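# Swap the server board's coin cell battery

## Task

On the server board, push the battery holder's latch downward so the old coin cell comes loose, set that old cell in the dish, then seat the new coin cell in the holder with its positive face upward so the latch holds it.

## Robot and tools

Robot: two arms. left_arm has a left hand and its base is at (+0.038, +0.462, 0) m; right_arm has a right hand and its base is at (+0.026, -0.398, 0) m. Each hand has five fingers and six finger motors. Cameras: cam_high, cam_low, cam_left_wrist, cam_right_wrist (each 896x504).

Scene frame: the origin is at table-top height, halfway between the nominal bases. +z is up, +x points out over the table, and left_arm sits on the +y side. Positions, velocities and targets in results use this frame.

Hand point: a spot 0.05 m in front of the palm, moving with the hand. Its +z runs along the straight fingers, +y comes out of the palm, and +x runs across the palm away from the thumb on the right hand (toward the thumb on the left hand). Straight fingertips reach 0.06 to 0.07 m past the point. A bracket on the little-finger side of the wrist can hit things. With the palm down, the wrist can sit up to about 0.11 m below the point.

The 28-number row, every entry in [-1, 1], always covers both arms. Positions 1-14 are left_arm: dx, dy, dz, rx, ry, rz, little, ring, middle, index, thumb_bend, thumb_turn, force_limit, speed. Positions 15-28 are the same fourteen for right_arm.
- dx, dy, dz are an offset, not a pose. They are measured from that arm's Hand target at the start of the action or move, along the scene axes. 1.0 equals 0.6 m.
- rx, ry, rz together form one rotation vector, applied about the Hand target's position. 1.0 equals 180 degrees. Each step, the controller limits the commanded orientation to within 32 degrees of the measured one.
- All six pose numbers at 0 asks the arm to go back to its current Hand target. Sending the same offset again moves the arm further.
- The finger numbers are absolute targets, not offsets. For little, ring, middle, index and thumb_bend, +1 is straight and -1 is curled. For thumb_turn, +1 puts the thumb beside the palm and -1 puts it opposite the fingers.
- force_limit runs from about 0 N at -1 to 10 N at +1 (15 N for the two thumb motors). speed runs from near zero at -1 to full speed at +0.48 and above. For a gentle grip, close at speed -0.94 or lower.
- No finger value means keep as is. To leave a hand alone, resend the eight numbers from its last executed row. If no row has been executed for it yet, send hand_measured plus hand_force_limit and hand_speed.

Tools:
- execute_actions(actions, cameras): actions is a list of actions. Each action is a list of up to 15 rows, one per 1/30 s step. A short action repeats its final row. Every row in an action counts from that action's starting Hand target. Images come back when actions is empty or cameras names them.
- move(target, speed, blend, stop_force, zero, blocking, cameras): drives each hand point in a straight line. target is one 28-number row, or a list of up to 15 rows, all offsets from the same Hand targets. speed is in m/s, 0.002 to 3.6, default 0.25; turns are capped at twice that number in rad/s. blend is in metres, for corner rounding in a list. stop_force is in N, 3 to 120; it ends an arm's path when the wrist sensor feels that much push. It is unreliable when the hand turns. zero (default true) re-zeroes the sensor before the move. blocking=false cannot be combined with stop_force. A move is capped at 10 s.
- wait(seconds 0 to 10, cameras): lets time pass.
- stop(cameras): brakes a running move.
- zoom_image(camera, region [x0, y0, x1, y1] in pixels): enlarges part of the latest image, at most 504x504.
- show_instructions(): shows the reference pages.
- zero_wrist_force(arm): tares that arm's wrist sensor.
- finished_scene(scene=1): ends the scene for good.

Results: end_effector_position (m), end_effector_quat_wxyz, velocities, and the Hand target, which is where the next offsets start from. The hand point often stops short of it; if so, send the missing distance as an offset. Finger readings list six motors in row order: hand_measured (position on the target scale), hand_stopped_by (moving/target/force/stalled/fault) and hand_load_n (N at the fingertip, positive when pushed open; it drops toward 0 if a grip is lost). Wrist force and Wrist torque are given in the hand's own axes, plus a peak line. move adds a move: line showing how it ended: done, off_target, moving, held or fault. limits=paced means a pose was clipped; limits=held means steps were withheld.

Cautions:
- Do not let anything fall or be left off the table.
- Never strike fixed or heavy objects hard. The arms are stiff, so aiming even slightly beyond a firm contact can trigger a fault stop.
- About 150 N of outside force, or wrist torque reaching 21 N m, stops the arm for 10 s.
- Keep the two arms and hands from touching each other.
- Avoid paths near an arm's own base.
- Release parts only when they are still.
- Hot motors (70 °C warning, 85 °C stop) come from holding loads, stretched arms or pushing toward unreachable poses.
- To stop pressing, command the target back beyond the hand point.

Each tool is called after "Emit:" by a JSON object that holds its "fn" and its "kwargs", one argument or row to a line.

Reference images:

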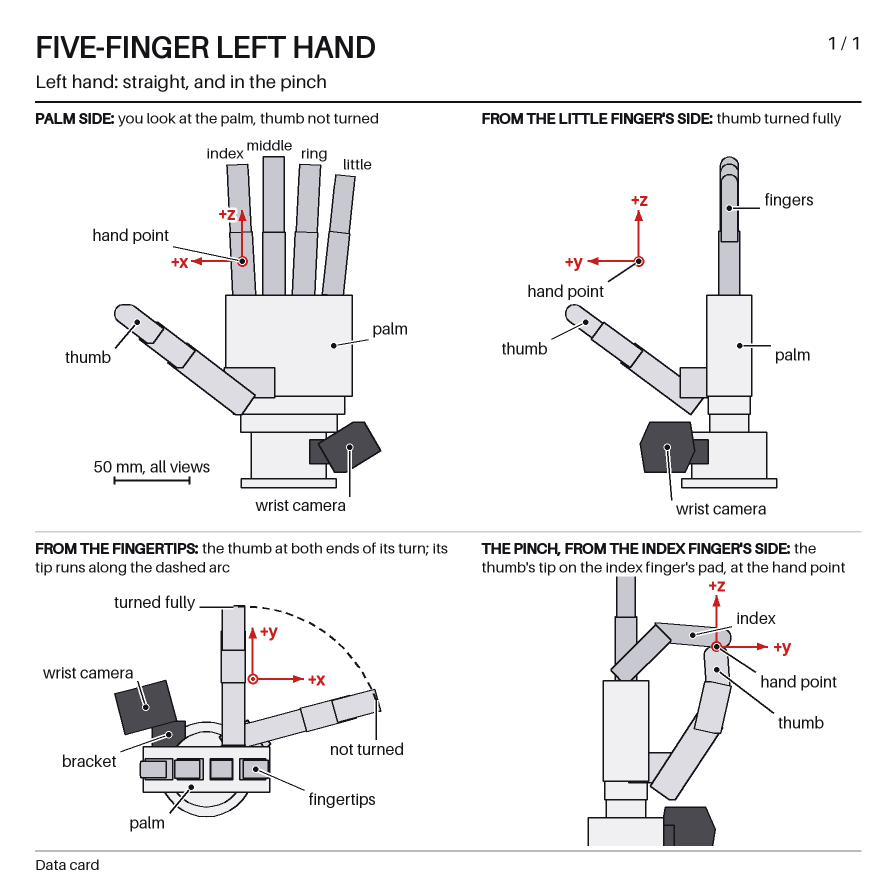

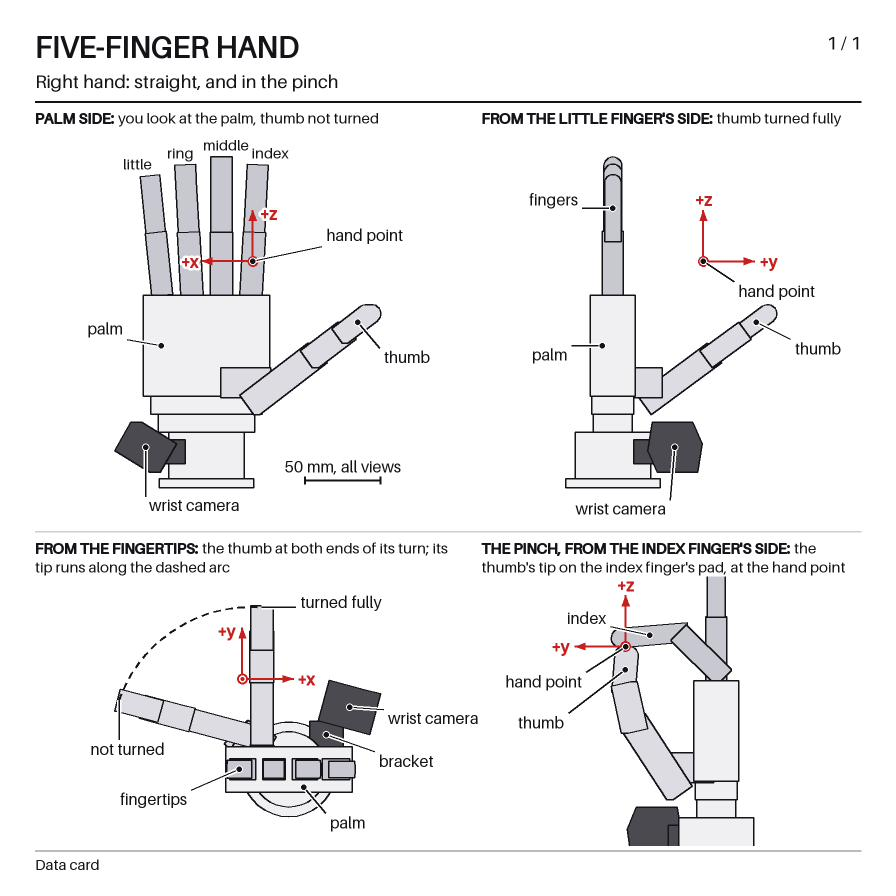

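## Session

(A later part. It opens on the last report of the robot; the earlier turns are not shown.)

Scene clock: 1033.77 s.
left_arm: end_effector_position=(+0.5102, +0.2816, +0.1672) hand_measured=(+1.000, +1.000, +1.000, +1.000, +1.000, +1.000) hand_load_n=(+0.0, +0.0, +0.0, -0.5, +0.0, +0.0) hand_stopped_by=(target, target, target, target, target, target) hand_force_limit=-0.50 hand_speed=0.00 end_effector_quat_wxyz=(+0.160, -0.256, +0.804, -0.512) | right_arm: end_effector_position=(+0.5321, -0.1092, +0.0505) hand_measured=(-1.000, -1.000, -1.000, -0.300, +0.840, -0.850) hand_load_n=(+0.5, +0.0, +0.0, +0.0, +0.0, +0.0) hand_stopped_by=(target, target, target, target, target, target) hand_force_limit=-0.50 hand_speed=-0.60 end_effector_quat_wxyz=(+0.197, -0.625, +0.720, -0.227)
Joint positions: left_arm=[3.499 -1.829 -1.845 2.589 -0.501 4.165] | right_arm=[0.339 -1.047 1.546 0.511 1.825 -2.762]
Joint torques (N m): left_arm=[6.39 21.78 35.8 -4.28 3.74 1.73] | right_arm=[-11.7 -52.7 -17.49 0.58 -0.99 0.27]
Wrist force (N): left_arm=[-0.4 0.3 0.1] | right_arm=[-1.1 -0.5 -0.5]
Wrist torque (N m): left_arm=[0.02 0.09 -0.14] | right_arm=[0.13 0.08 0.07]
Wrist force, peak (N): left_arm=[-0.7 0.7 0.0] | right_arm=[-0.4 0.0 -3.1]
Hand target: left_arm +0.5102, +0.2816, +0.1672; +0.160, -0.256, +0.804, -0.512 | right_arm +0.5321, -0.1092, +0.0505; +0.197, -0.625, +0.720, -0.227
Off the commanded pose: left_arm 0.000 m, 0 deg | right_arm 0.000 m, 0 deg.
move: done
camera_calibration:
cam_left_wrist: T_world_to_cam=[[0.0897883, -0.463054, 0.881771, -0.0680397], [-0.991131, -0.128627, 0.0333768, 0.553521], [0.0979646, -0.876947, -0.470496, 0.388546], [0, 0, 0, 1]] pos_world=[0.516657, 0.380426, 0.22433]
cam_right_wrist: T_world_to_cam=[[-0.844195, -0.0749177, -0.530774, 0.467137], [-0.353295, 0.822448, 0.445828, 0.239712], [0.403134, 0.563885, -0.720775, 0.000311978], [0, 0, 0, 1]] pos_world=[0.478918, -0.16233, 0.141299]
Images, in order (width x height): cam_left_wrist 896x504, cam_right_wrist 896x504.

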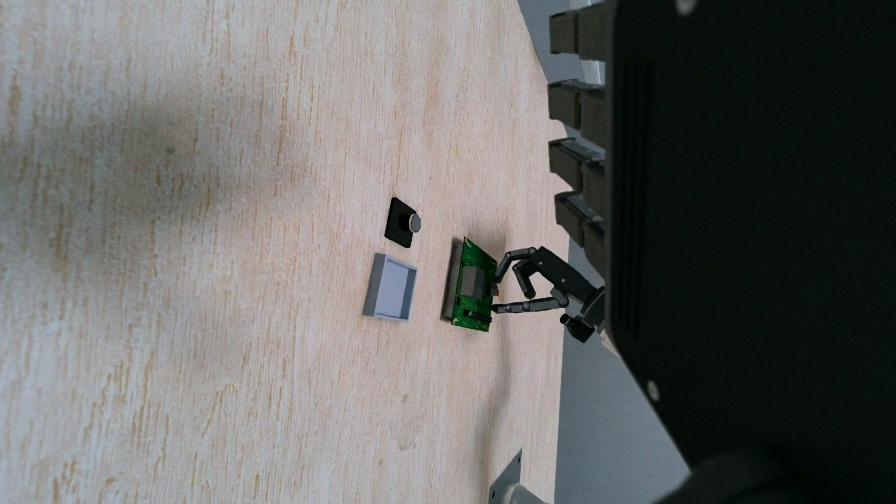

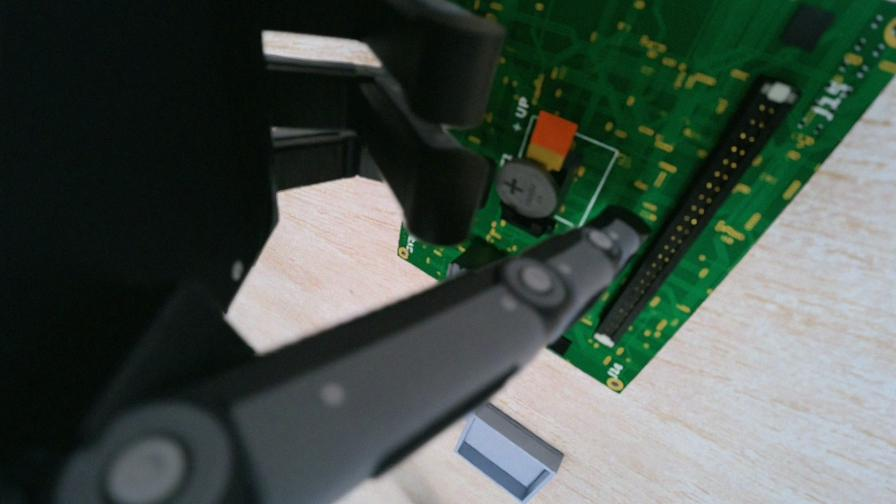

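Emit:
{"fn": "move", "kwargs": {
  "target": [0,0,0,0,0,0,1,1,1,1,1,1,-0.5,0,0,0,-0.0065,0,0,0,-1,-1,-1,-0.3,0.84,-0.85,-0.5,-0.6],
  "speed": 0.03
}}

Emit:
{"fn": "move", "kwargs": {
  "target": [0,0,0,0,0,0,1,1,1,1,1,1,-0.5,0,0,0,0,0,0,0,-1,-1,-1,-0.3,0.3,-0.85,-0.5,-0.94],
  "cameras": ["cam_left_wrist","cam_right_wrist"]
}}

Emit:
{"fn": "zoom_image", "kwargs": {
  "camera": "cam_left_wrist",
  "region": [470, 260, 530, 310]
}}

Emit:
{"fn": "zoom_image", "kwargs": {
  "camera": "cam_right_wrist",
  "region": [470, 90, 610, 250]
}}

Scene clock: 1054.80 s.
left_arm: end_effector_position=(+0.5102, +0.2816, +0.1672) hand_measured=(+1.000, +1.000, +1.000, +1.000, +1.000, +1.000) hand_load_n=(+0.0, +0.0, +0.0, +0.0, +0.0, +0.0) hand_stopped_by=(target, target, target, target, target, target) hand_force_limit=-0.50 hand_speed=0.00 end_effector_quat_wxyz=(+0.160, -0.256, +0.804, -0.512) | right_arm: end_effector_position=(+0.5321, -0.1092, +0.0466) hand_measured=(-1.000, -1.000, -1.000, -0.300, +0.840, -0.850) hand_load_n=(+0.0, +0.0, +0.0, +0.0, +0.0, +0.0) hand_stopped_by=(target, target, target, target, target, target) hand_force_limit=-0.50 hand_speed=-0.60 end_effector_quat_wxyz=(+0.197, -0.625, +0.720, -0.227)
Joint positions: left_arm=[3.499 -1.829 -1.845 2.589 -0.501 4.165] | right_arm=[0.339 -1.043 1.55 0.502 1.825 -2.762]
Joint torques (N m): left_arm=[7.26 23.8 35.54 -4.19 3.38 1.91] | right_arm=[-9.39 -37.78 -6.83 0.07 -0.49 1.64]
Wrist force (N): left_arm=[-0.6 0.5 0.2] | right_arm=[-1.0 -1.6 -0.5]
Wrist torque (N m): left_arm=[0.04 0.13 -0.17] | right_arm=[0.11 0.07 0.06]
Wrist force, peak (N): left_arm=[-0.8 0.5 0.0] | right_arm=[-1.1 -2.0 -0.9]
Hand target: left_arm +0.5102, +0.2816, +0.1672; +0.160, -0.256, +0.804, -0.512 | right_arm +0.5321, -0.1092, +0.0466; +0.197, -0.625, +0.720, -0.227
Off the commanded pose: left_arm 0.000 m, 0 deg | right_arm 0.000 m, 0 deg.
move: done

Scene clock: 1057.60 s.
left_arm: end_effector_position=(+0.5102, +0.2816, +0.1672) hand_measured=(+1.000, +1.000, +1.000, +1.000, +1.000, +1.000) hand_load_n=(+0.0, +0.0, +0.0, +0.0, +0.0, +0.0) hand_stopped_by=(target, target, target, target, target, target) hand_force_limit=-0.50 hand_speed=0.00 end_effector_quat_wxyz=(+0.160, -0.256, +0.804, -0.512) | right_arm: end_effector_position=(+0.5321, -0.1092, +0.0466) hand_measured=(-1.000, -1.000, -1.000, -0.300, +0.614, -0.850) hand_load_n=(+0.0, +0.0, +0.0, +1.0, +4.0, +0.0) hand_stopped_by=(target, target, target, target, force, target) hand_force_limit=-0.50 hand_speed=-0.94 end_effector_quat_wxyz=(+0.197, -0.625, +0.720, -0.227)
Joint positions: left_arm=[3.499 -1.829 -1.845 2.589 -0.501 4.165] | right_arm=[0.339 -1.043 1.55 0.502 1.825 -2.762]
Joint torques (N m): left_arm=[6.58 23.02 36.14 -4.22 3.73 1.99] | right_arm=[-8.31 -38.32 -7.36 0.01 -0.26 1.11]
Wrist force (N): left_arm=[-0.7 0.0 0.1] | right_arm=[-1.0 -1.3 -2.5]
Wrist torque (N m): left_arm=[-0.01 0.13 -0.15] | right_arm=[0.07 0.05 0.07]
Wrist force, peak (N): left_arm=[-0.9 0.4 0.1] | right_arm=[-1.0 -1.3 -2.5]
Hand target: left_arm +0.5102, +0.2816, +0.1672; +0.160, -0.256, +0.804, -0.512 | right_arm +0.5321, -0.1092, +0.0466; +0.197, -0.625, +0.720, -0.227
Off the commanded pose: left_arm 0.000 m, 0 deg | right_arm 0.000 m, 0 deg.
move: done
camera_calibration:
cam_left_wrist: T_world_to_cam=[[0.0897883, -0.463054, 0.881771, -0.0680397], [-0.991131, -0.128627, 0.0333768, 0.553521], [0.0979646, -0.876947, -0.470496, 0.388546], [0, 0, 0, 1]] pos_world=[0.516657, 0.380426, 0.22433]
cam_right_wrist: T_world_to_cam=[[-0.844195, -0.0749177, -0.530774, 0.465067], [-0.353295, 0.822448, 0.445828, 0.241451], [0.403134, 0.563885, -0.720775, -0.00249904], [0, 0, 0, 1]] pos_world=[0.478918, -0.16233, 0.137399]
Images, in order (width x height): cam_left_wrist 896x504, cam_right_wrist 896x504.

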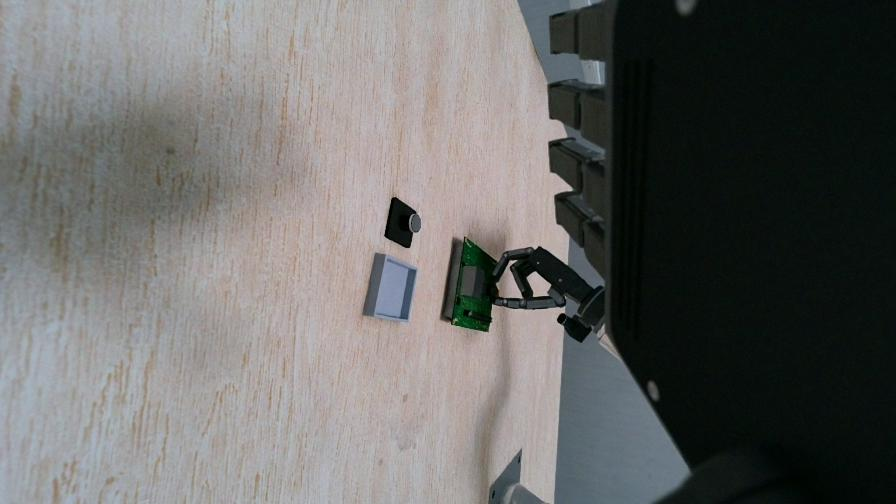

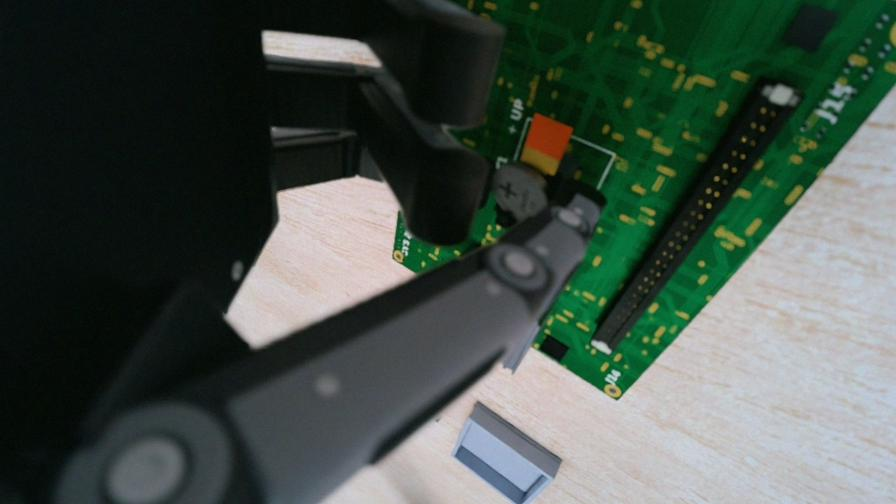

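Scaled by 8.400 from the camera's 896x504 image, which has a finer 1280x720 frame.

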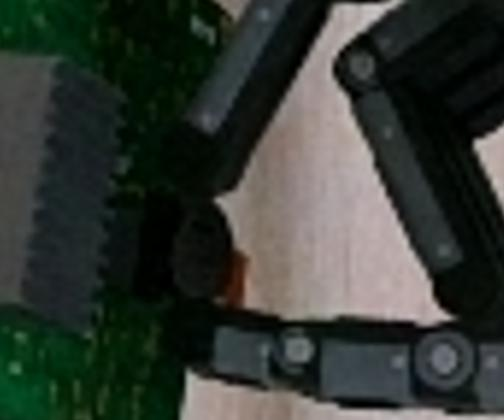

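Scaled by 3.150 from the camera's 896x504 image, which has a finer 1280x720 frame.

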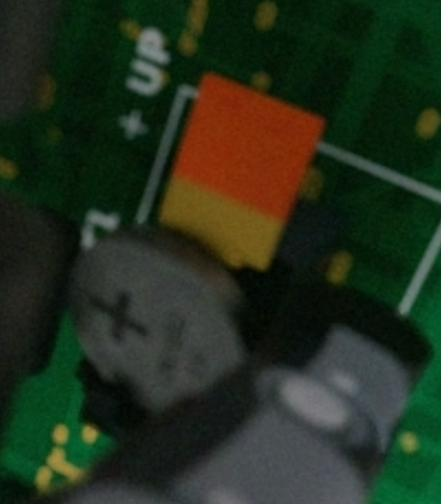

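Emit:
{"fn": "move", "kwargs": {
  "target": [0,0,0,0,0,0,1,1,1,1,1,1,-0.5,0,0,-0.002,0.015,0,0,0,-1,-1,-1,-0.3,0.3,-0.85,-0.5,-0.94],
  "speed": 0.02,
  "cameras": ["cam_left_wrist","cam_right_wrist"]
}}

Emit:
{"fn": "zoom_image", "kwargs": {
  "camera": "cam_left_wrist",
  "region": [470, 260, 530, 310]
}}

Emit:
{"fn": "zoom_image", "kwargs": {
  "camera": "cam_right_wrist",
  "region": [470, 90, 610, 250]
}}

Scene clock: 1068.40 s.
left_arm: end_effector_position=(+0.5102, +0.2816, +0.1672) hand_measured=(+1.000, +1.000, +1.000, +1.000, +1.000, +1.000) hand_load_n=(+0.0, +0.0, +0.0, +0.0, +0.5, -0.5) hand_stopped_by=(target, target, target, target, target, target) hand_force_limit=-0.50 hand_speed=0.00 end_effector_quat_wxyz=(+0.160, -0.256, +0.804, -0.512) | right_arm: end_effector_position=(+0.5321, -0.1103, +0.0555) hand_measured=(-1.000, -1.000, -1.000, -0.300, +0.614, -0.850) hand_load_n=(+0.0, +0.0, +0.0, +2.0, +3.5, +0.0) hand_stopped_by=(target, target, target, target, force, target) hand_force_limit=-0.50 hand_speed=-0.94 end_effector_quat_wxyz=(+0.197, -0.625, +0.720, -0.227)
Joint positions: left_arm=[3.499 -1.829 -1.845 2.589 -0.501 4.165] | right_arm=[0.336 -1.054 1.543 0.521 1.824 -2.765]
Joint torques (N m): left_arm=[6.88 22.46 34.8 -4.09 3.52 1.76] | right_arm=[-11.61 -56.31 -35.65 4.47 -1.27 -2.04]
Wrist force (N): left_arm=[-0.7 0.4 0.2] | right_arm=[-1.1 -0.5 -0.2]
Wrist torque (N m): left_arm=[0.02 0.14 -0.17] | right_arm=[0.11 0.08 0.07]
Wrist force, peak (N): left_arm=[-0.7 0.7 0.2] | right_arm=[-1.4 -1.6 -2.5]
Hand target: left_arm +0.5102, +0.2816, +0.1672; +0.160, -0.256, +0.804, -0.512 | right_arm +0.5321, -0.1104, +0.0556; +0.197, -0.625, +0.720, -0.227
Off the commanded pose: left_arm 0.000 m, 0 deg | right_arm 0.000 m, 0 deg.
move: done
camera_calibration:
cam_left_wrist: T_world_to_cam=[[0.0897883, -0.463054, 0.881771, -0.0680397], [-0.991131, -0.128627, 0.0333768, 0.553521], [0.0979646, -0.876947, -0.470496, 0.388546], [0, 0, 0, 1]] pos_world=[0.516657, 0.380426, 0.22433]
cam_right_wrist: T_world_to_cam=[[-0.844195, -0.0749177, -0.530774, 0.469754], [-0.353295, 0.822448, 0.445828, 0.238425], [0.403134, 0.563885, -0.720775, 0.00466459], [0, 0, 0, 1]] pos_world=[0.478918, -0.16353, 0.146399]
Images, in order (width x height): cam_left_wrist 896x504, cam_right_wrist 896x504.

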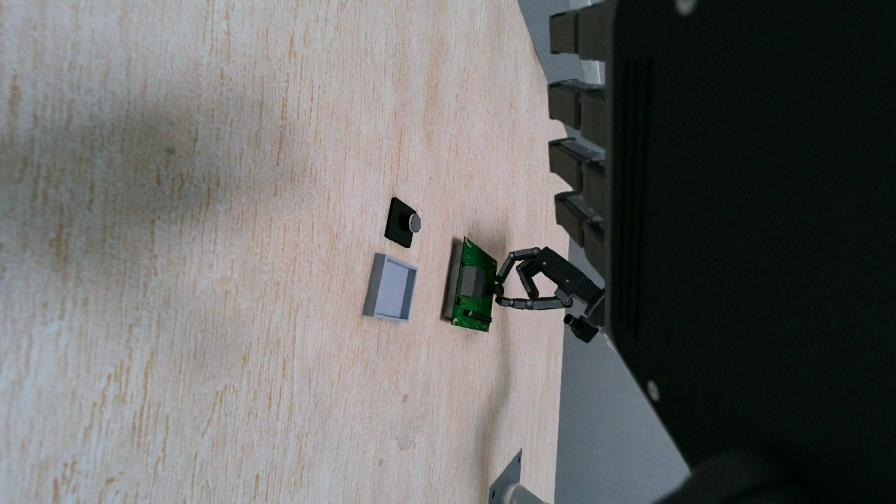

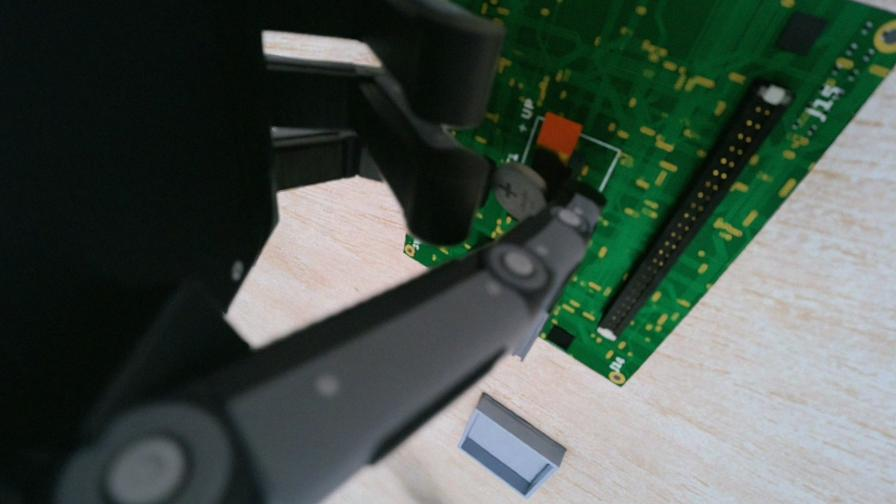

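Scaled by 8.400 from the camera's 896x504 image, which has a finer 1280x720 frame.

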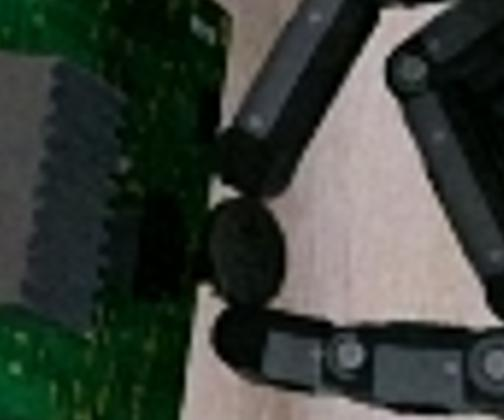

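Scaled by 3.150 from the camera's 896x504 image, which has a finer 1280x720 frame.

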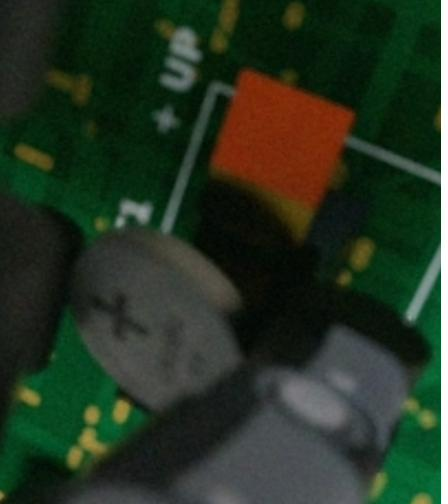

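Emit:
{"fn": "move", "kwargs": {
  "target": [
    [0,0.04,0,0,0,0,1,1,1,1,1,1,-0.5,0,0,0.02,0.08,0,0,0,-1,-1,-1,-0.3,0.3,-0.85,-0.5,-0.94],
    [0,0.083,0,0,0,0,1,1,1,1,1,1,-0.5,0,-0.0218,0.32,0.05,0,0,0,-1,-1,-1,-0.3,0.3,-0.85,-0.5,-0.94],
    [0,0.083,0,0,0,0,1,1,1,1,1,1,-0.5,0,-0.0218,0.34,-0.015,0,0,0,-1,-1,-1,-0.3,0.3,-0.85,-0.5,-0.94]
  ],
  "speed": 0.15,
  "blend": [0.02,0.02,0],
  "cameras": ["cam_high","cam_low","cam_left_wrist","cam_right_wrist"]
}}

Emit:
{"fn": "zoom_image", "kwargs": {
  "camera": "cam_left_wrist",
  "region": [350, 190, 470, 320]
}}

Scene clock: 1103.30 s.
left_arm: end_effector_position=(+0.5102, +0.3314, +0.1672) hand_measured=(+1.000, +1.000, +1.000, +1.000, +1.000, +1.000) hand_load_n=(+0.0, +0.0, -0.5, +0.0, +0.0, +0.0) hand_stopped_by=(target, target, target, target, target, target) hand_force_limit=-0.50 hand_speed=0.00 end_effector_quat_wxyz=(+0.160, -0.256, +0.804, -0.512) | right_arm: end_effector_position=(+0.5191, +0.0936, +0.0466) hand_measured=(-1.000, -1.000, -1.000, -0.300, +0.614, -0.850) hand_load_n=(+0.0, +0.5, +0.0, +2.0, +3.0, +0.0) hand_stopped_by=(target, target, target, target, force, target) hand_force_limit=-0.50 hand_speed=-0.94 end_effector_quat_wxyz=(+0.197, -0.625, +0.720, -0.227)
Joint positions: left_arm=[3.625 -1.881 -1.838 2.407 -0.455 4.421] | right_arm=[0.685 -0.725 1.022 0.821 1.995 -2.442]
Joint torques (N m): left_arm=[9.38 23.94 34.19 -5.36 4.11 2.46] | right_arm=[12.18 -52.51 -36.02 0.12 2.73 2.31]
Wrist force (N): left_arm=[-0.8 0.3 0.4] | right_arm=[-1.0 -0.5 -0.8]
Wrist torque (N m): left_arm=[0.01 0.19 -0.22] | right_arm=[0.15 0.08 -0.02]
Wrist force, peak (N): left_arm=[-0.9 0.5 0.2] | right_arm=[-1.5 -1.0 -1.1]
Hand target: left_arm +0.5102, +0.3314, +0.1672; +0.160, -0.256, +0.804, -0.512 | right_arm +0.5191, +0.0936, +0.0466; +0.197, -0.625, +0.720, -0.227
Off the commanded pose: left_arm 0.000 m, 0 deg | right_arm 0.000 m, 0 deg.
move: done
camera_calibration:
cam_left_wrist: T_world_to_cam=[[0.0897883, -0.463054, 0.881771, -0.0449796], [-0.991131, -0.128627, 0.0333768, 0.559926], [0.0979646, -0.876947, -0.470496, 0.432218], [0, 0, 0, 1]] pos_world=[0.516657, 0.430226, 0.22433]
cam_right_wrist: T_world_to_cam=[[-0.844195, -0.0749177, -0.530774, 0.469255], [-0.353295, 0.822448, 0.445828, 0.0699856], [0.403134, 0.563885, -0.720775, -0.111502], [0, 0, 0, 1]] pos_world=[0.465818, 0.0404702, 0.137499]

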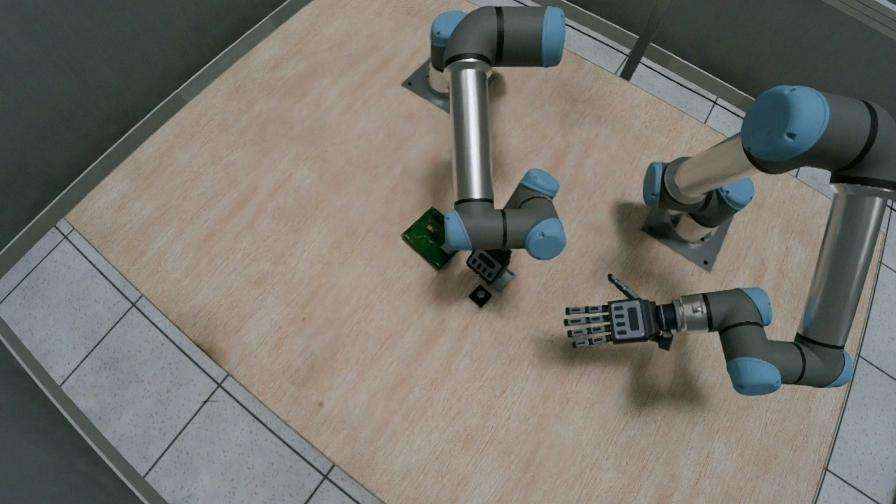

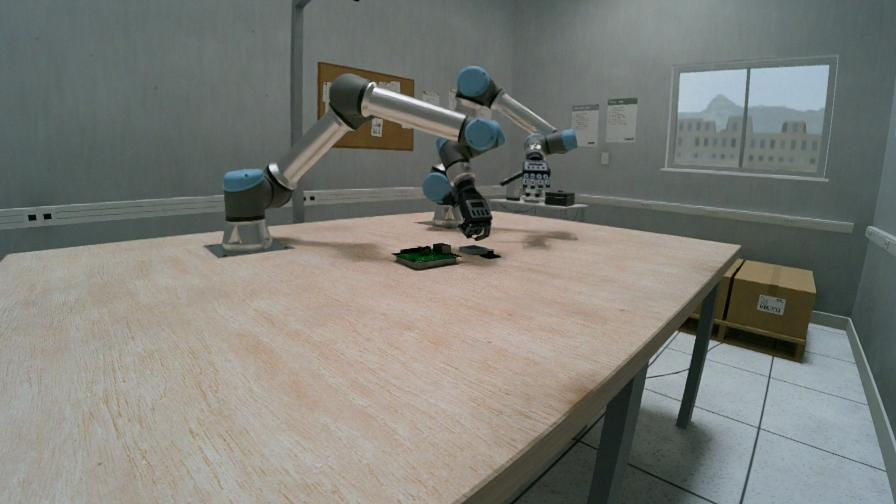

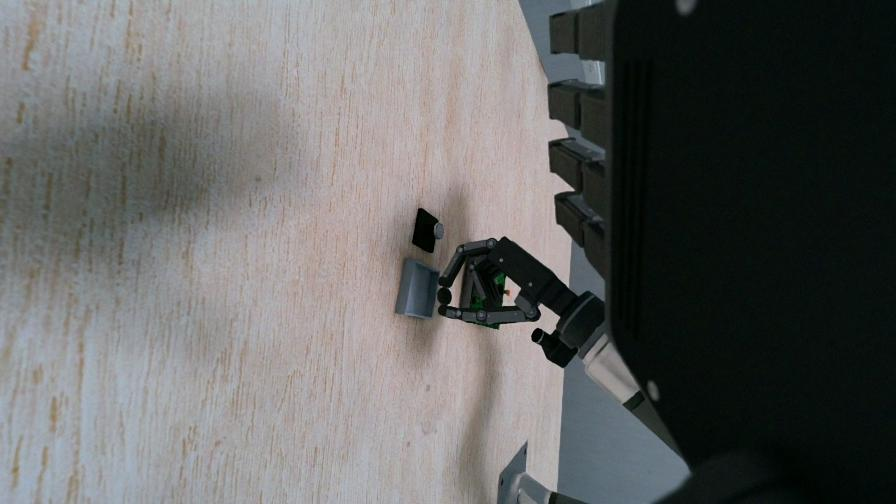

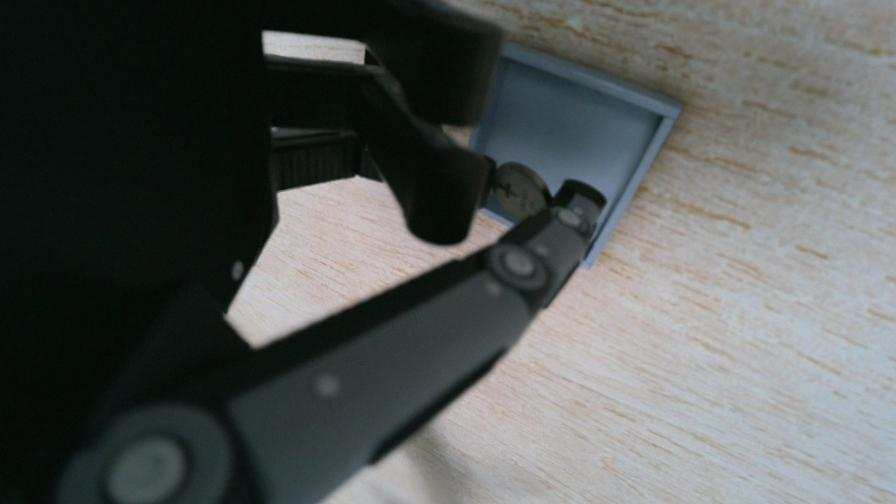

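Scaled by 3.877 from the camera's 896x504 image, which has a finer 1280x720 frame.

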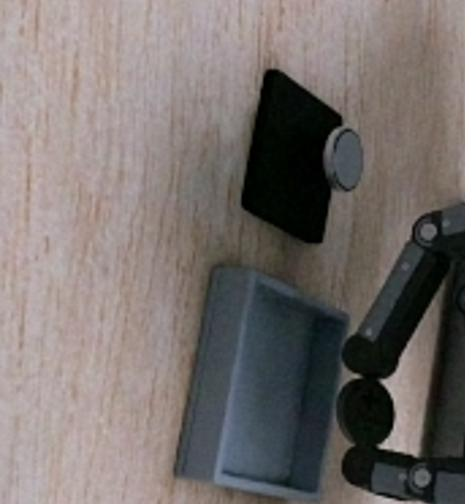

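Emit:
{"fn": "move", "kwargs": {
  "target": [0,0,0,0,0,0,1,1,1,1,1,1,-0.5,0,0.004,-0.004,-0.045,0,0,0,-1,-1,-1,-0.3,0.3,-0.85,-0.5,-0.94],
  "speed": 0.04,
  "stop_force": 3,
  "cameras": ["cam_left_wrist","cam_right_wrist"]
}}

Emit:
{"fn": "zoom_image", "kwargs": {
  "camera": "cam_left_wrist",
  "region": [380, 200, 480, 320]
}}

Scene clock: 1129.57 s.
left_arm: end_effector_position=(+0.5102, +0.3314, +0.1672) hand_measured=(+1.000, +1.000, +1.000, +1.000, +1.000, +1.000) hand_load_n=(+0.0, +0.0, +0.0, +0.0, +0.0, +0.0) hand_stopped_by=(target, target, target, target, target, target) hand_force_limit=-0.50 hand_speed=0.00 end_effector_quat_wxyz=(+0.160, -0.256, +0.804, -0.512) | right_arm: end_effector_position=(+0.5214, +0.0913, +0.0205) hand_measured=(-1.000, -1.000, -1.000, -0.300, +0.616, -0.850) hand_load_n=(+0.0, +0.0, +0.0, -1.0, +4.0, +0.0) hand_stopped_by=(target, target, target, target, force, target) hand_force_limit=-0.50 hand_speed=-0.94 end_effector_quat_wxyz=(+0.197, -0.625, +0.720, -0.227)
Joint positions: left_arm=[3.625 -1.881 -1.838 2.407 -0.455 4.421] | right_arm=[0.68 -0.704 1.051 0.768 1.992 -2.447]
Joint torques (N m): left_arm=[7.97 24.26 34.06 -5.34 3.75 2.7] | right_arm=[10.31 -71.36 -35.02 3.87 1.79 1.88]
Wrist force (N): left_arm=[-0.7 0.1 0.3] | right_arm=[-0.8 -0.7 -3.3]
Wrist torque (N m): left_arm=[-0.01 0.18 -0.21] | right_arm=[0.11 0.07 -0.02]
Wrist force, peak (N): left_arm=[-1.1 0.3 0.4] | right_arm=[-1.4 -3.9 -6.2]
Hand target: left_arm +0.5102, +0.3314, +0.1672; +0.160, -0.256, +0.804, -0.512 | right_arm +0.5214, +0.0913, +0.0205; +0.197, -0.625, +0.720, -0.227 (not the last commanded pose)
Off the commanded pose: left_arm 0.000 m, 0 deg | right_arm 0.001 m, 0 deg.
move: contact (right_arm)
camera_calibration:
cam_left_wrist: T_world_to_cam=[[0.0897883, -0.463054, 0.881771, -0.0449796], [-0.991131, -0.128627, 0.0333768, 0.559926], [0.0979646, -0.876947, -0.470496, 0.432218], [0, 0, 0, 1]] pos_world=[0.516657, 0.430226, 0.22433]
cam_right_wrist: T_world_to_cam=[[-0.844284, -0.0749303, -0.530632, 0.457281], [-0.353188, 0.822505, 0.445808, 0.0843107], [0.403043, 0.563801, -0.720892, -0.129925], [0, 0, 0, 1]] pos_world=[0.468218, 0.0381702, 0.1114]
Images, in order (width x height): cam_left_wrist 896x504, cam_right_wrist 896x504.

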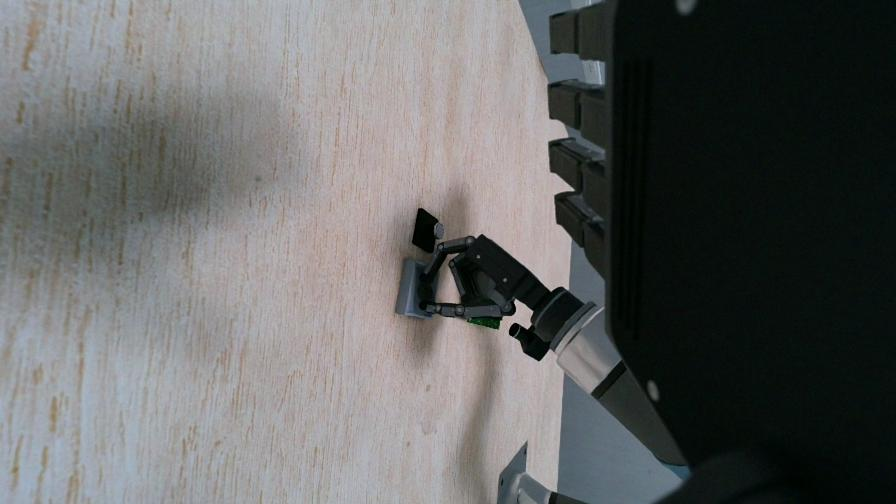

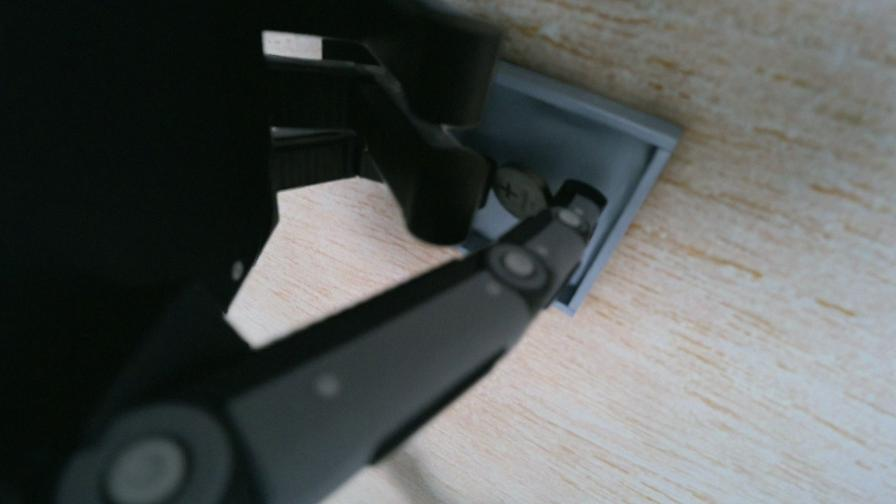

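Scaled by 4.200 from the camera's 896x504 image, which has a finer 1280x720 frame.

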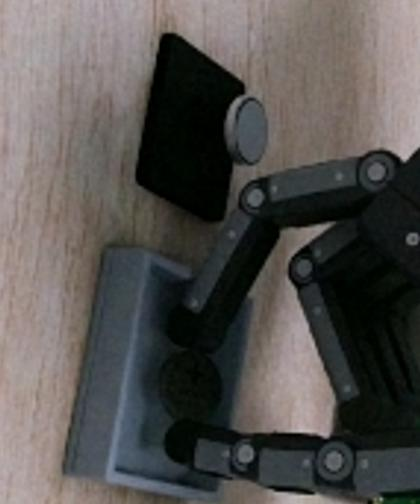

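Emit:
{"fn": "move", "kwargs": {
  "target": [
    [0,0,0,0,0,0,1,1,1,1,1,1,-0.5,0,-0.002,0,0.006,0,0,0,-1,-1,-1,-0.3,0.3,-0.85,-0.5,-0.94],
    [0,0,0,0,0,0,1,1,1,1,1,1,-0.5,0,-0.0095,0,0,0,0,0,-1,-1,-1,-0.3,0.3,-0.85,-0.5,-0.94],
    [0,0,0,0,0,0,1,1,1,1,1,1,-0.5,0,-0.0095,0,-0.015,0,0,0,-1,-1,-1,-0.3,0.3,-0.85,-0.5,-0.94]
  ],
  "speed": 0.03,
  "blend": 0,
  "stop_force": 4,
  "cameras": ["cam_left_wrist","cam_right_wrist"]
}}

Emit:
{"fn": "zoom_image", "kwargs": {
  "camera": "cam_left_wrist",
  "region": [380, 200, 480, 320]
}}

Scene clock: 1140.17 s.
left_arm: end_effector_position=(+0.5102, +0.3314, +0.1672) hand_measured=(+1.000, +1.000, +1.000, +1.000, +1.000, +1.000) hand_load_n=(+0.0, +0.0, +0.0, +0.0, +0.0, +0.0) hand_stopped_by=(target, target, target, target, target, target) hand_force_limit=-0.50 hand_speed=0.00 end_effector_quat_wxyz=(+0.160, -0.256, +0.804, -0.512) | right_arm: end_effector_position=(+0.5160, +0.0913, +0.0185) hand_measured=(-1.000, -1.000, -1.000, -0.300, +0.614, -0.850) hand_load_n=(+0.0, +0.0, +0.0, +2.5, -1.5, -0.5) hand_stopped_by=(target, target, target, target, force, target) hand_force_limit=-0.50 hand_speed=-0.94 end_effector_quat_wxyz=(+0.197, -0.625, +0.720, -0.227)
Joint positions: left_arm=[3.625 -1.881 -1.838 2.407 -0.455 4.421] | right_arm=[0.685 -0.711 1.07 0.757 1.995 -2.441]
Joint torques (N m): left_arm=[7.9 23.94 34.89 -5.41 4.03 2.52] | right_arm=[-10.33 -71.33 -34.33 5.56 -1.38 -1.57]
Wrist force (N): left_arm=[-0.7 -0.1 0.3] | right_arm=[-1.0 -4.7 0.2]
Wrist torque (N m): left_arm=[-0.02 0.18 -0.21] | right_arm=[0.08 0.03 -0.07]
Wrist force, peak (N): left_arm=[-1.0 0.4 0.3] | right_arm=[-1.5 -16.1 -12.0]
Hand target: left_arm +0.5102, +0.3314, +0.1672; +0.160, -0.256, +0.804, -0.512 | right_arm +0.5160, +0.0913, +0.0185; +0.197, -0.625, +0.720, -0.227 (not the last commanded pose)
Off the commanded pose: left_arm 0.000 m, 0 deg | right_arm 0.007 m, 0 deg.
move: contact (right_arm); path passed 2 of 3 targets
camera_calibration:
cam_left_wrist: T_world_to_cam=[[0.0897883, -0.463054, 0.881771, -0.0449796], [-0.991131, -0.128627, 0.0333768, 0.559926], [0.0979646, -0.876947, -0.470496, 0.432218], [0, 0, 0, 1]] pos_world=[0.516657, 0.430226, 0.22433]
cam_right_wrist: T_world_to_cam=[[-0.844107, -0.0747913, -0.530933, 0.451521], [-0.353283, 0.822463, 0.44581, 0.0833055], [0.40333, 0.563881, -0.720669, -0.129311], [0, 0, 0, 1]] pos_world=[0.462718, 0.0381703, 0.109398]
Images, in order (width x height): cam_left_wrist 896x504, cam_right_wrist 896x504.

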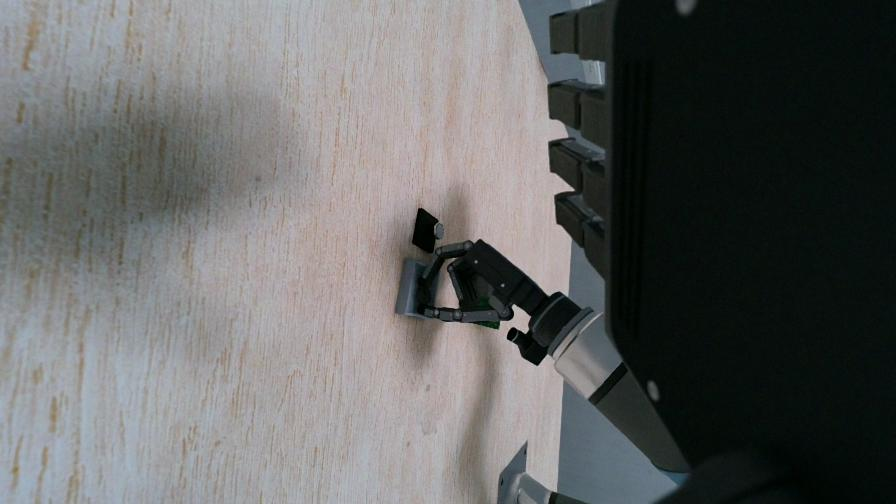

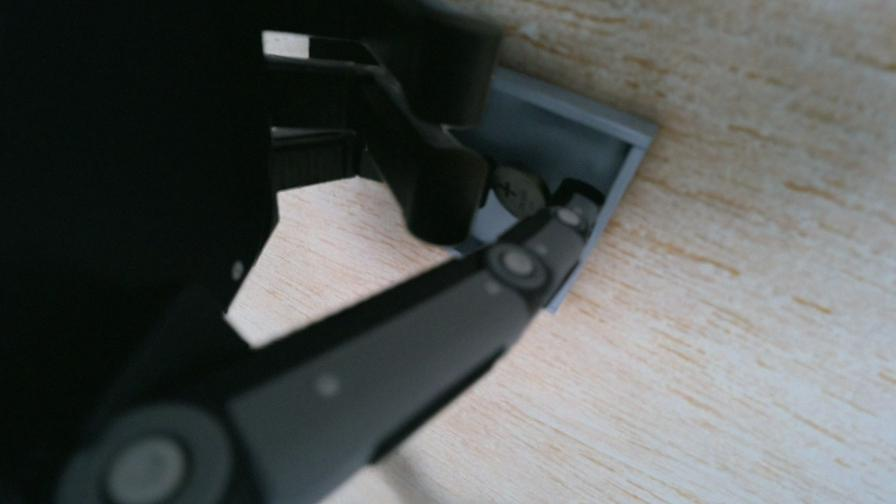

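Scaled by 4.200 from the camera's 896x504 image, which has a finer 1280x720 frame.

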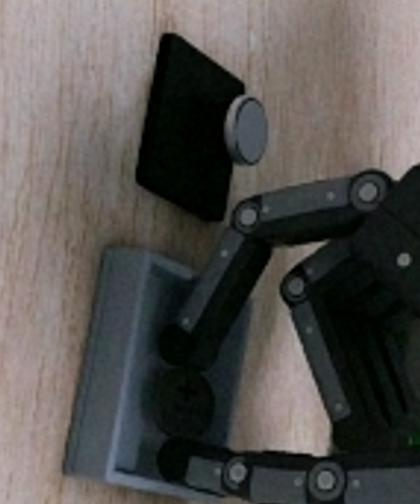

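Emit:
{"fn": "move", "kwargs": {
  "target": [0,0,0,0,0,0,1,1,1,1,1,1,-0.5,0,0.0045,0,0.003,0,0,0,-1,-1,-1,-0.3,0.3,-0.85,-0.5,-0.94],
  "speed": 0.03,
  "cameras": []
}}

Emit:
{"fn": "move", "kwargs": {
  "target": [0,0,0,0,0,0,1,1,1,1,1,1,-0.5,0,0,0,0,0,0,0,-1,-1,-1,-0.3,0.70,-0.85,-0.5,-0.85],
  "cameras": ["cam_left_wrist","cam_right_wrist"]
}}

Emit:
{"fn": "zoom_image", "kwargs": {
  "camera": "cam_left_wrist",
  "region": [380, 200, 480, 320]
}}

Scene clock: 1150.80 s.
left_arm: end_effector_position=(+0.5102, +0.3314, +0.1672) hand_measured=(+1.000, +1.000, +1.000, +1.000, +1.000, +1.000) hand_load_n=(+0.0, +0.0, +0.0, +0.0, +0.0, +0.0) hand_stopped_by=(target, target, target, target, target, target) hand_force_limit=-0.50 hand_speed=0.00 end_effector_quat_wxyz=(+0.160, -0.256, +0.804, -0.512) | right_arm: end_effector_position=(+0.5186, +0.0913, +0.0203) hand_measured=(-1.000, -1.000, -1.000, -0.300, +0.614, -0.850) hand_load_n=(+0.0, +0.0, +0.0, +2.5, +3.5, +0.0) hand_stopped_by=(target, target, target, target, force, target) hand_force_limit=-0.50 hand_speed=-0.94 end_effector_quat_wxyz=(+0.197, -0.625, +0.720, -0.227)
Joint positions: left_arm=[3.625 -1.881 -1.838 2.407 -0.455 4.421] | right_arm=[0.682 -0.708 1.06 0.764 1.994 -2.444]
Joint torques (N m): left_arm=[8.48 24.23 33.97 -5.59 3.88 2.63] | right_arm=[-11.78 -52.84 -35.27 4.8 -1.15 -1.5]
Wrist force (N): left_arm=[-0.7 0.4 0.3] | right_arm=[-1.0 -0.9 -0.8]
Wrist torque (N m): left_arm=[0.04 0.17 -0.22] | right_arm=[0.09 0.07 -0.02]
Wrist force, peak (N): left_arm=[-1.1 0.3 0.4] | right_arm=[-1.1 -4.9 0.3]
Hand target: left_arm +0.5102, +0.3314, +0.1672; +0.160, -0.256, +0.804, -0.512 | right_arm +0.5187, +0.0913, +0.0203; +0.197, -0.625, +0.720, -0.227
Off the commanded pose: left_arm 0.000 m, 0 deg | right_arm 0.000 m, 0 deg.
move: done
No camera images: "cameras" was empty.

Scene clock: 1151.47 s.
left_arm: end_effector_position=(+0.5102, +0.3314, +0.1672) hand_measured=(+1.000, +1.000, +1.000, +1.000, +1.000, +1.000) hand_load_n=(+0.0, +0.0, +0.0, +0.0, +0.0, +0.0) hand_stopped_by=(target, target, target, target, target, target) hand_force_limit=-0.50 hand_speed=0.00 end_effector_quat_wxyz=(+0.160, -0.256, +0.804, -0.512) | right_arm: end_effector_position=(+0.5187, +0.0913, +0.0203) hand_measured=(-1.000, -1.000, -1.000, -0.300, +0.696, -0.850) hand_load_n=(+0.0, +0.0, +0.0, +0.0, -9.5, -0.5) hand_stopped_by=(target, target, target, target, target, target) hand_force_limit=-0.50 hand_speed=-0.85 end_effector_quat_wxyz=(+0.197, -0.625, +0.720, -0.227)
Joint positions: left_arm=[3.625 -1.881 -1.838 2.407 -0.455 4.421] | right_arm=[0.682 -0.708 1.06 0.764 1.994 -2.444]
Joint torques (N m): left_arm=[8.13 24.55 34.69 -5.42 3.76 2.49] | right_arm=[-7.07 -53.02 -32.08 4.75 -1.07 -1.62]
Wrist force (N): left_arm=[-0.8 0.2 0.1] | right_arm=[-1.2 -7.2 0.4]
Wrist torque (N m): left_arm=[0.02 0.18 -0.22] | right_arm=[-0.11 0.09 -0.12]
Wrist force, peak (N): left_arm=[-0.9 0.3 0.4] | right_arm=[-1.1 -7.9 0.2]
Hand target: left_arm +0.5102, +0.3314, +0.1672; +0.160, -0.256, +0.804, -0.512 | right_arm +0.5187, +0.0913, +0.0203; +0.197, -0.625, +0.720, -0.227
Off the commanded pose: left_arm 0.000 m, 0 deg | right_arm 0.000 m, 0 deg.
move: done
camera_calibration:
cam_left_wrist: T_world_to_cam=[[0.0897883, -0.463054, 0.881771, -0.0449796], [-0.991131, -0.128627, 0.0333768, 0.559926], [0.0979646, -0.876947, -0.470496, 0.432218], [0, 0, 0, 1]] pos_world=[0.516657, 0.430226, 0.22433]
cam_right_wrist: T_world_to_cam=[[-0.844107, -0.0747913, -0.530933, 0.454756], [-0.353283, 0.822463, 0.44581, 0.0834569], [0.40333, 0.563881, -0.720669, -0.129103], [0, 0, 0, 1]] pos_world=[0.465418, 0.0381703, 0.111198]
Images, in order (width x height): cam_left_wrist 896x504, cam_right_wrist 896x504.

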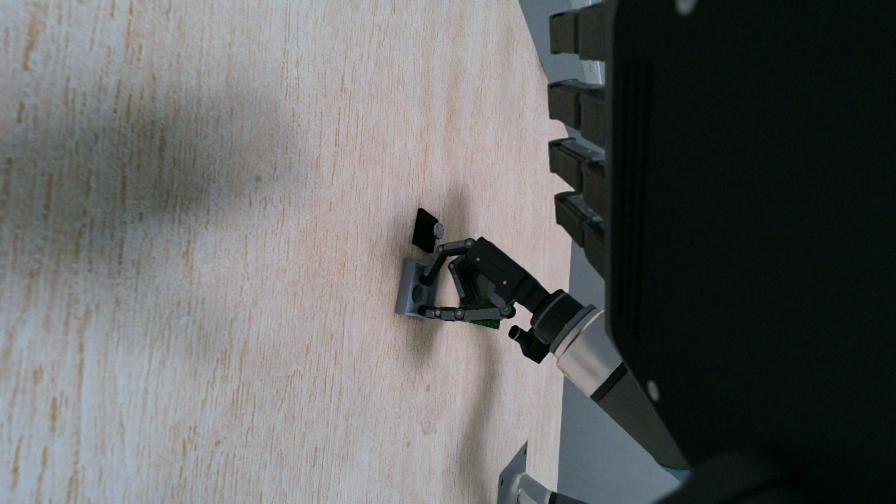

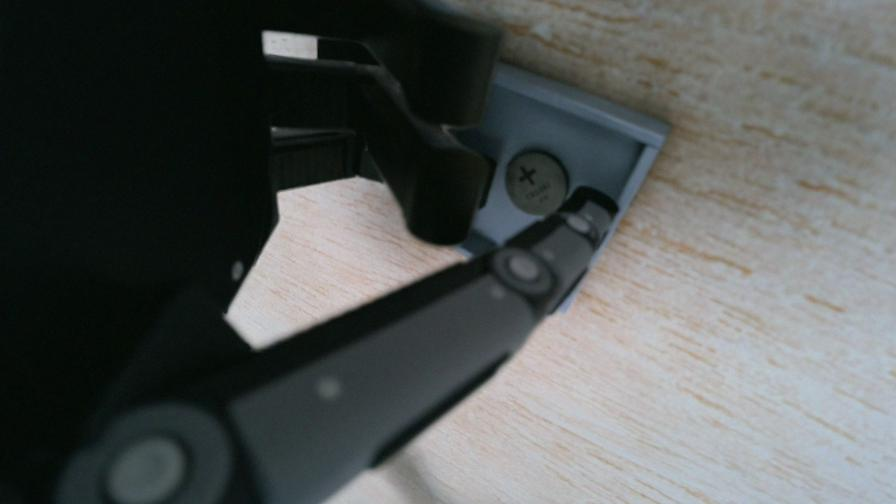

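Scaled by 4.200 from the camera's 896x504 image, which has a finer 1280x720 frame.

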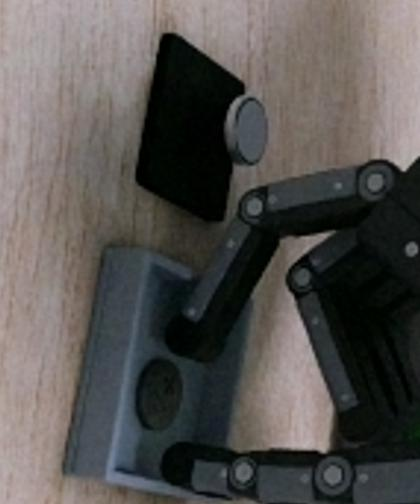

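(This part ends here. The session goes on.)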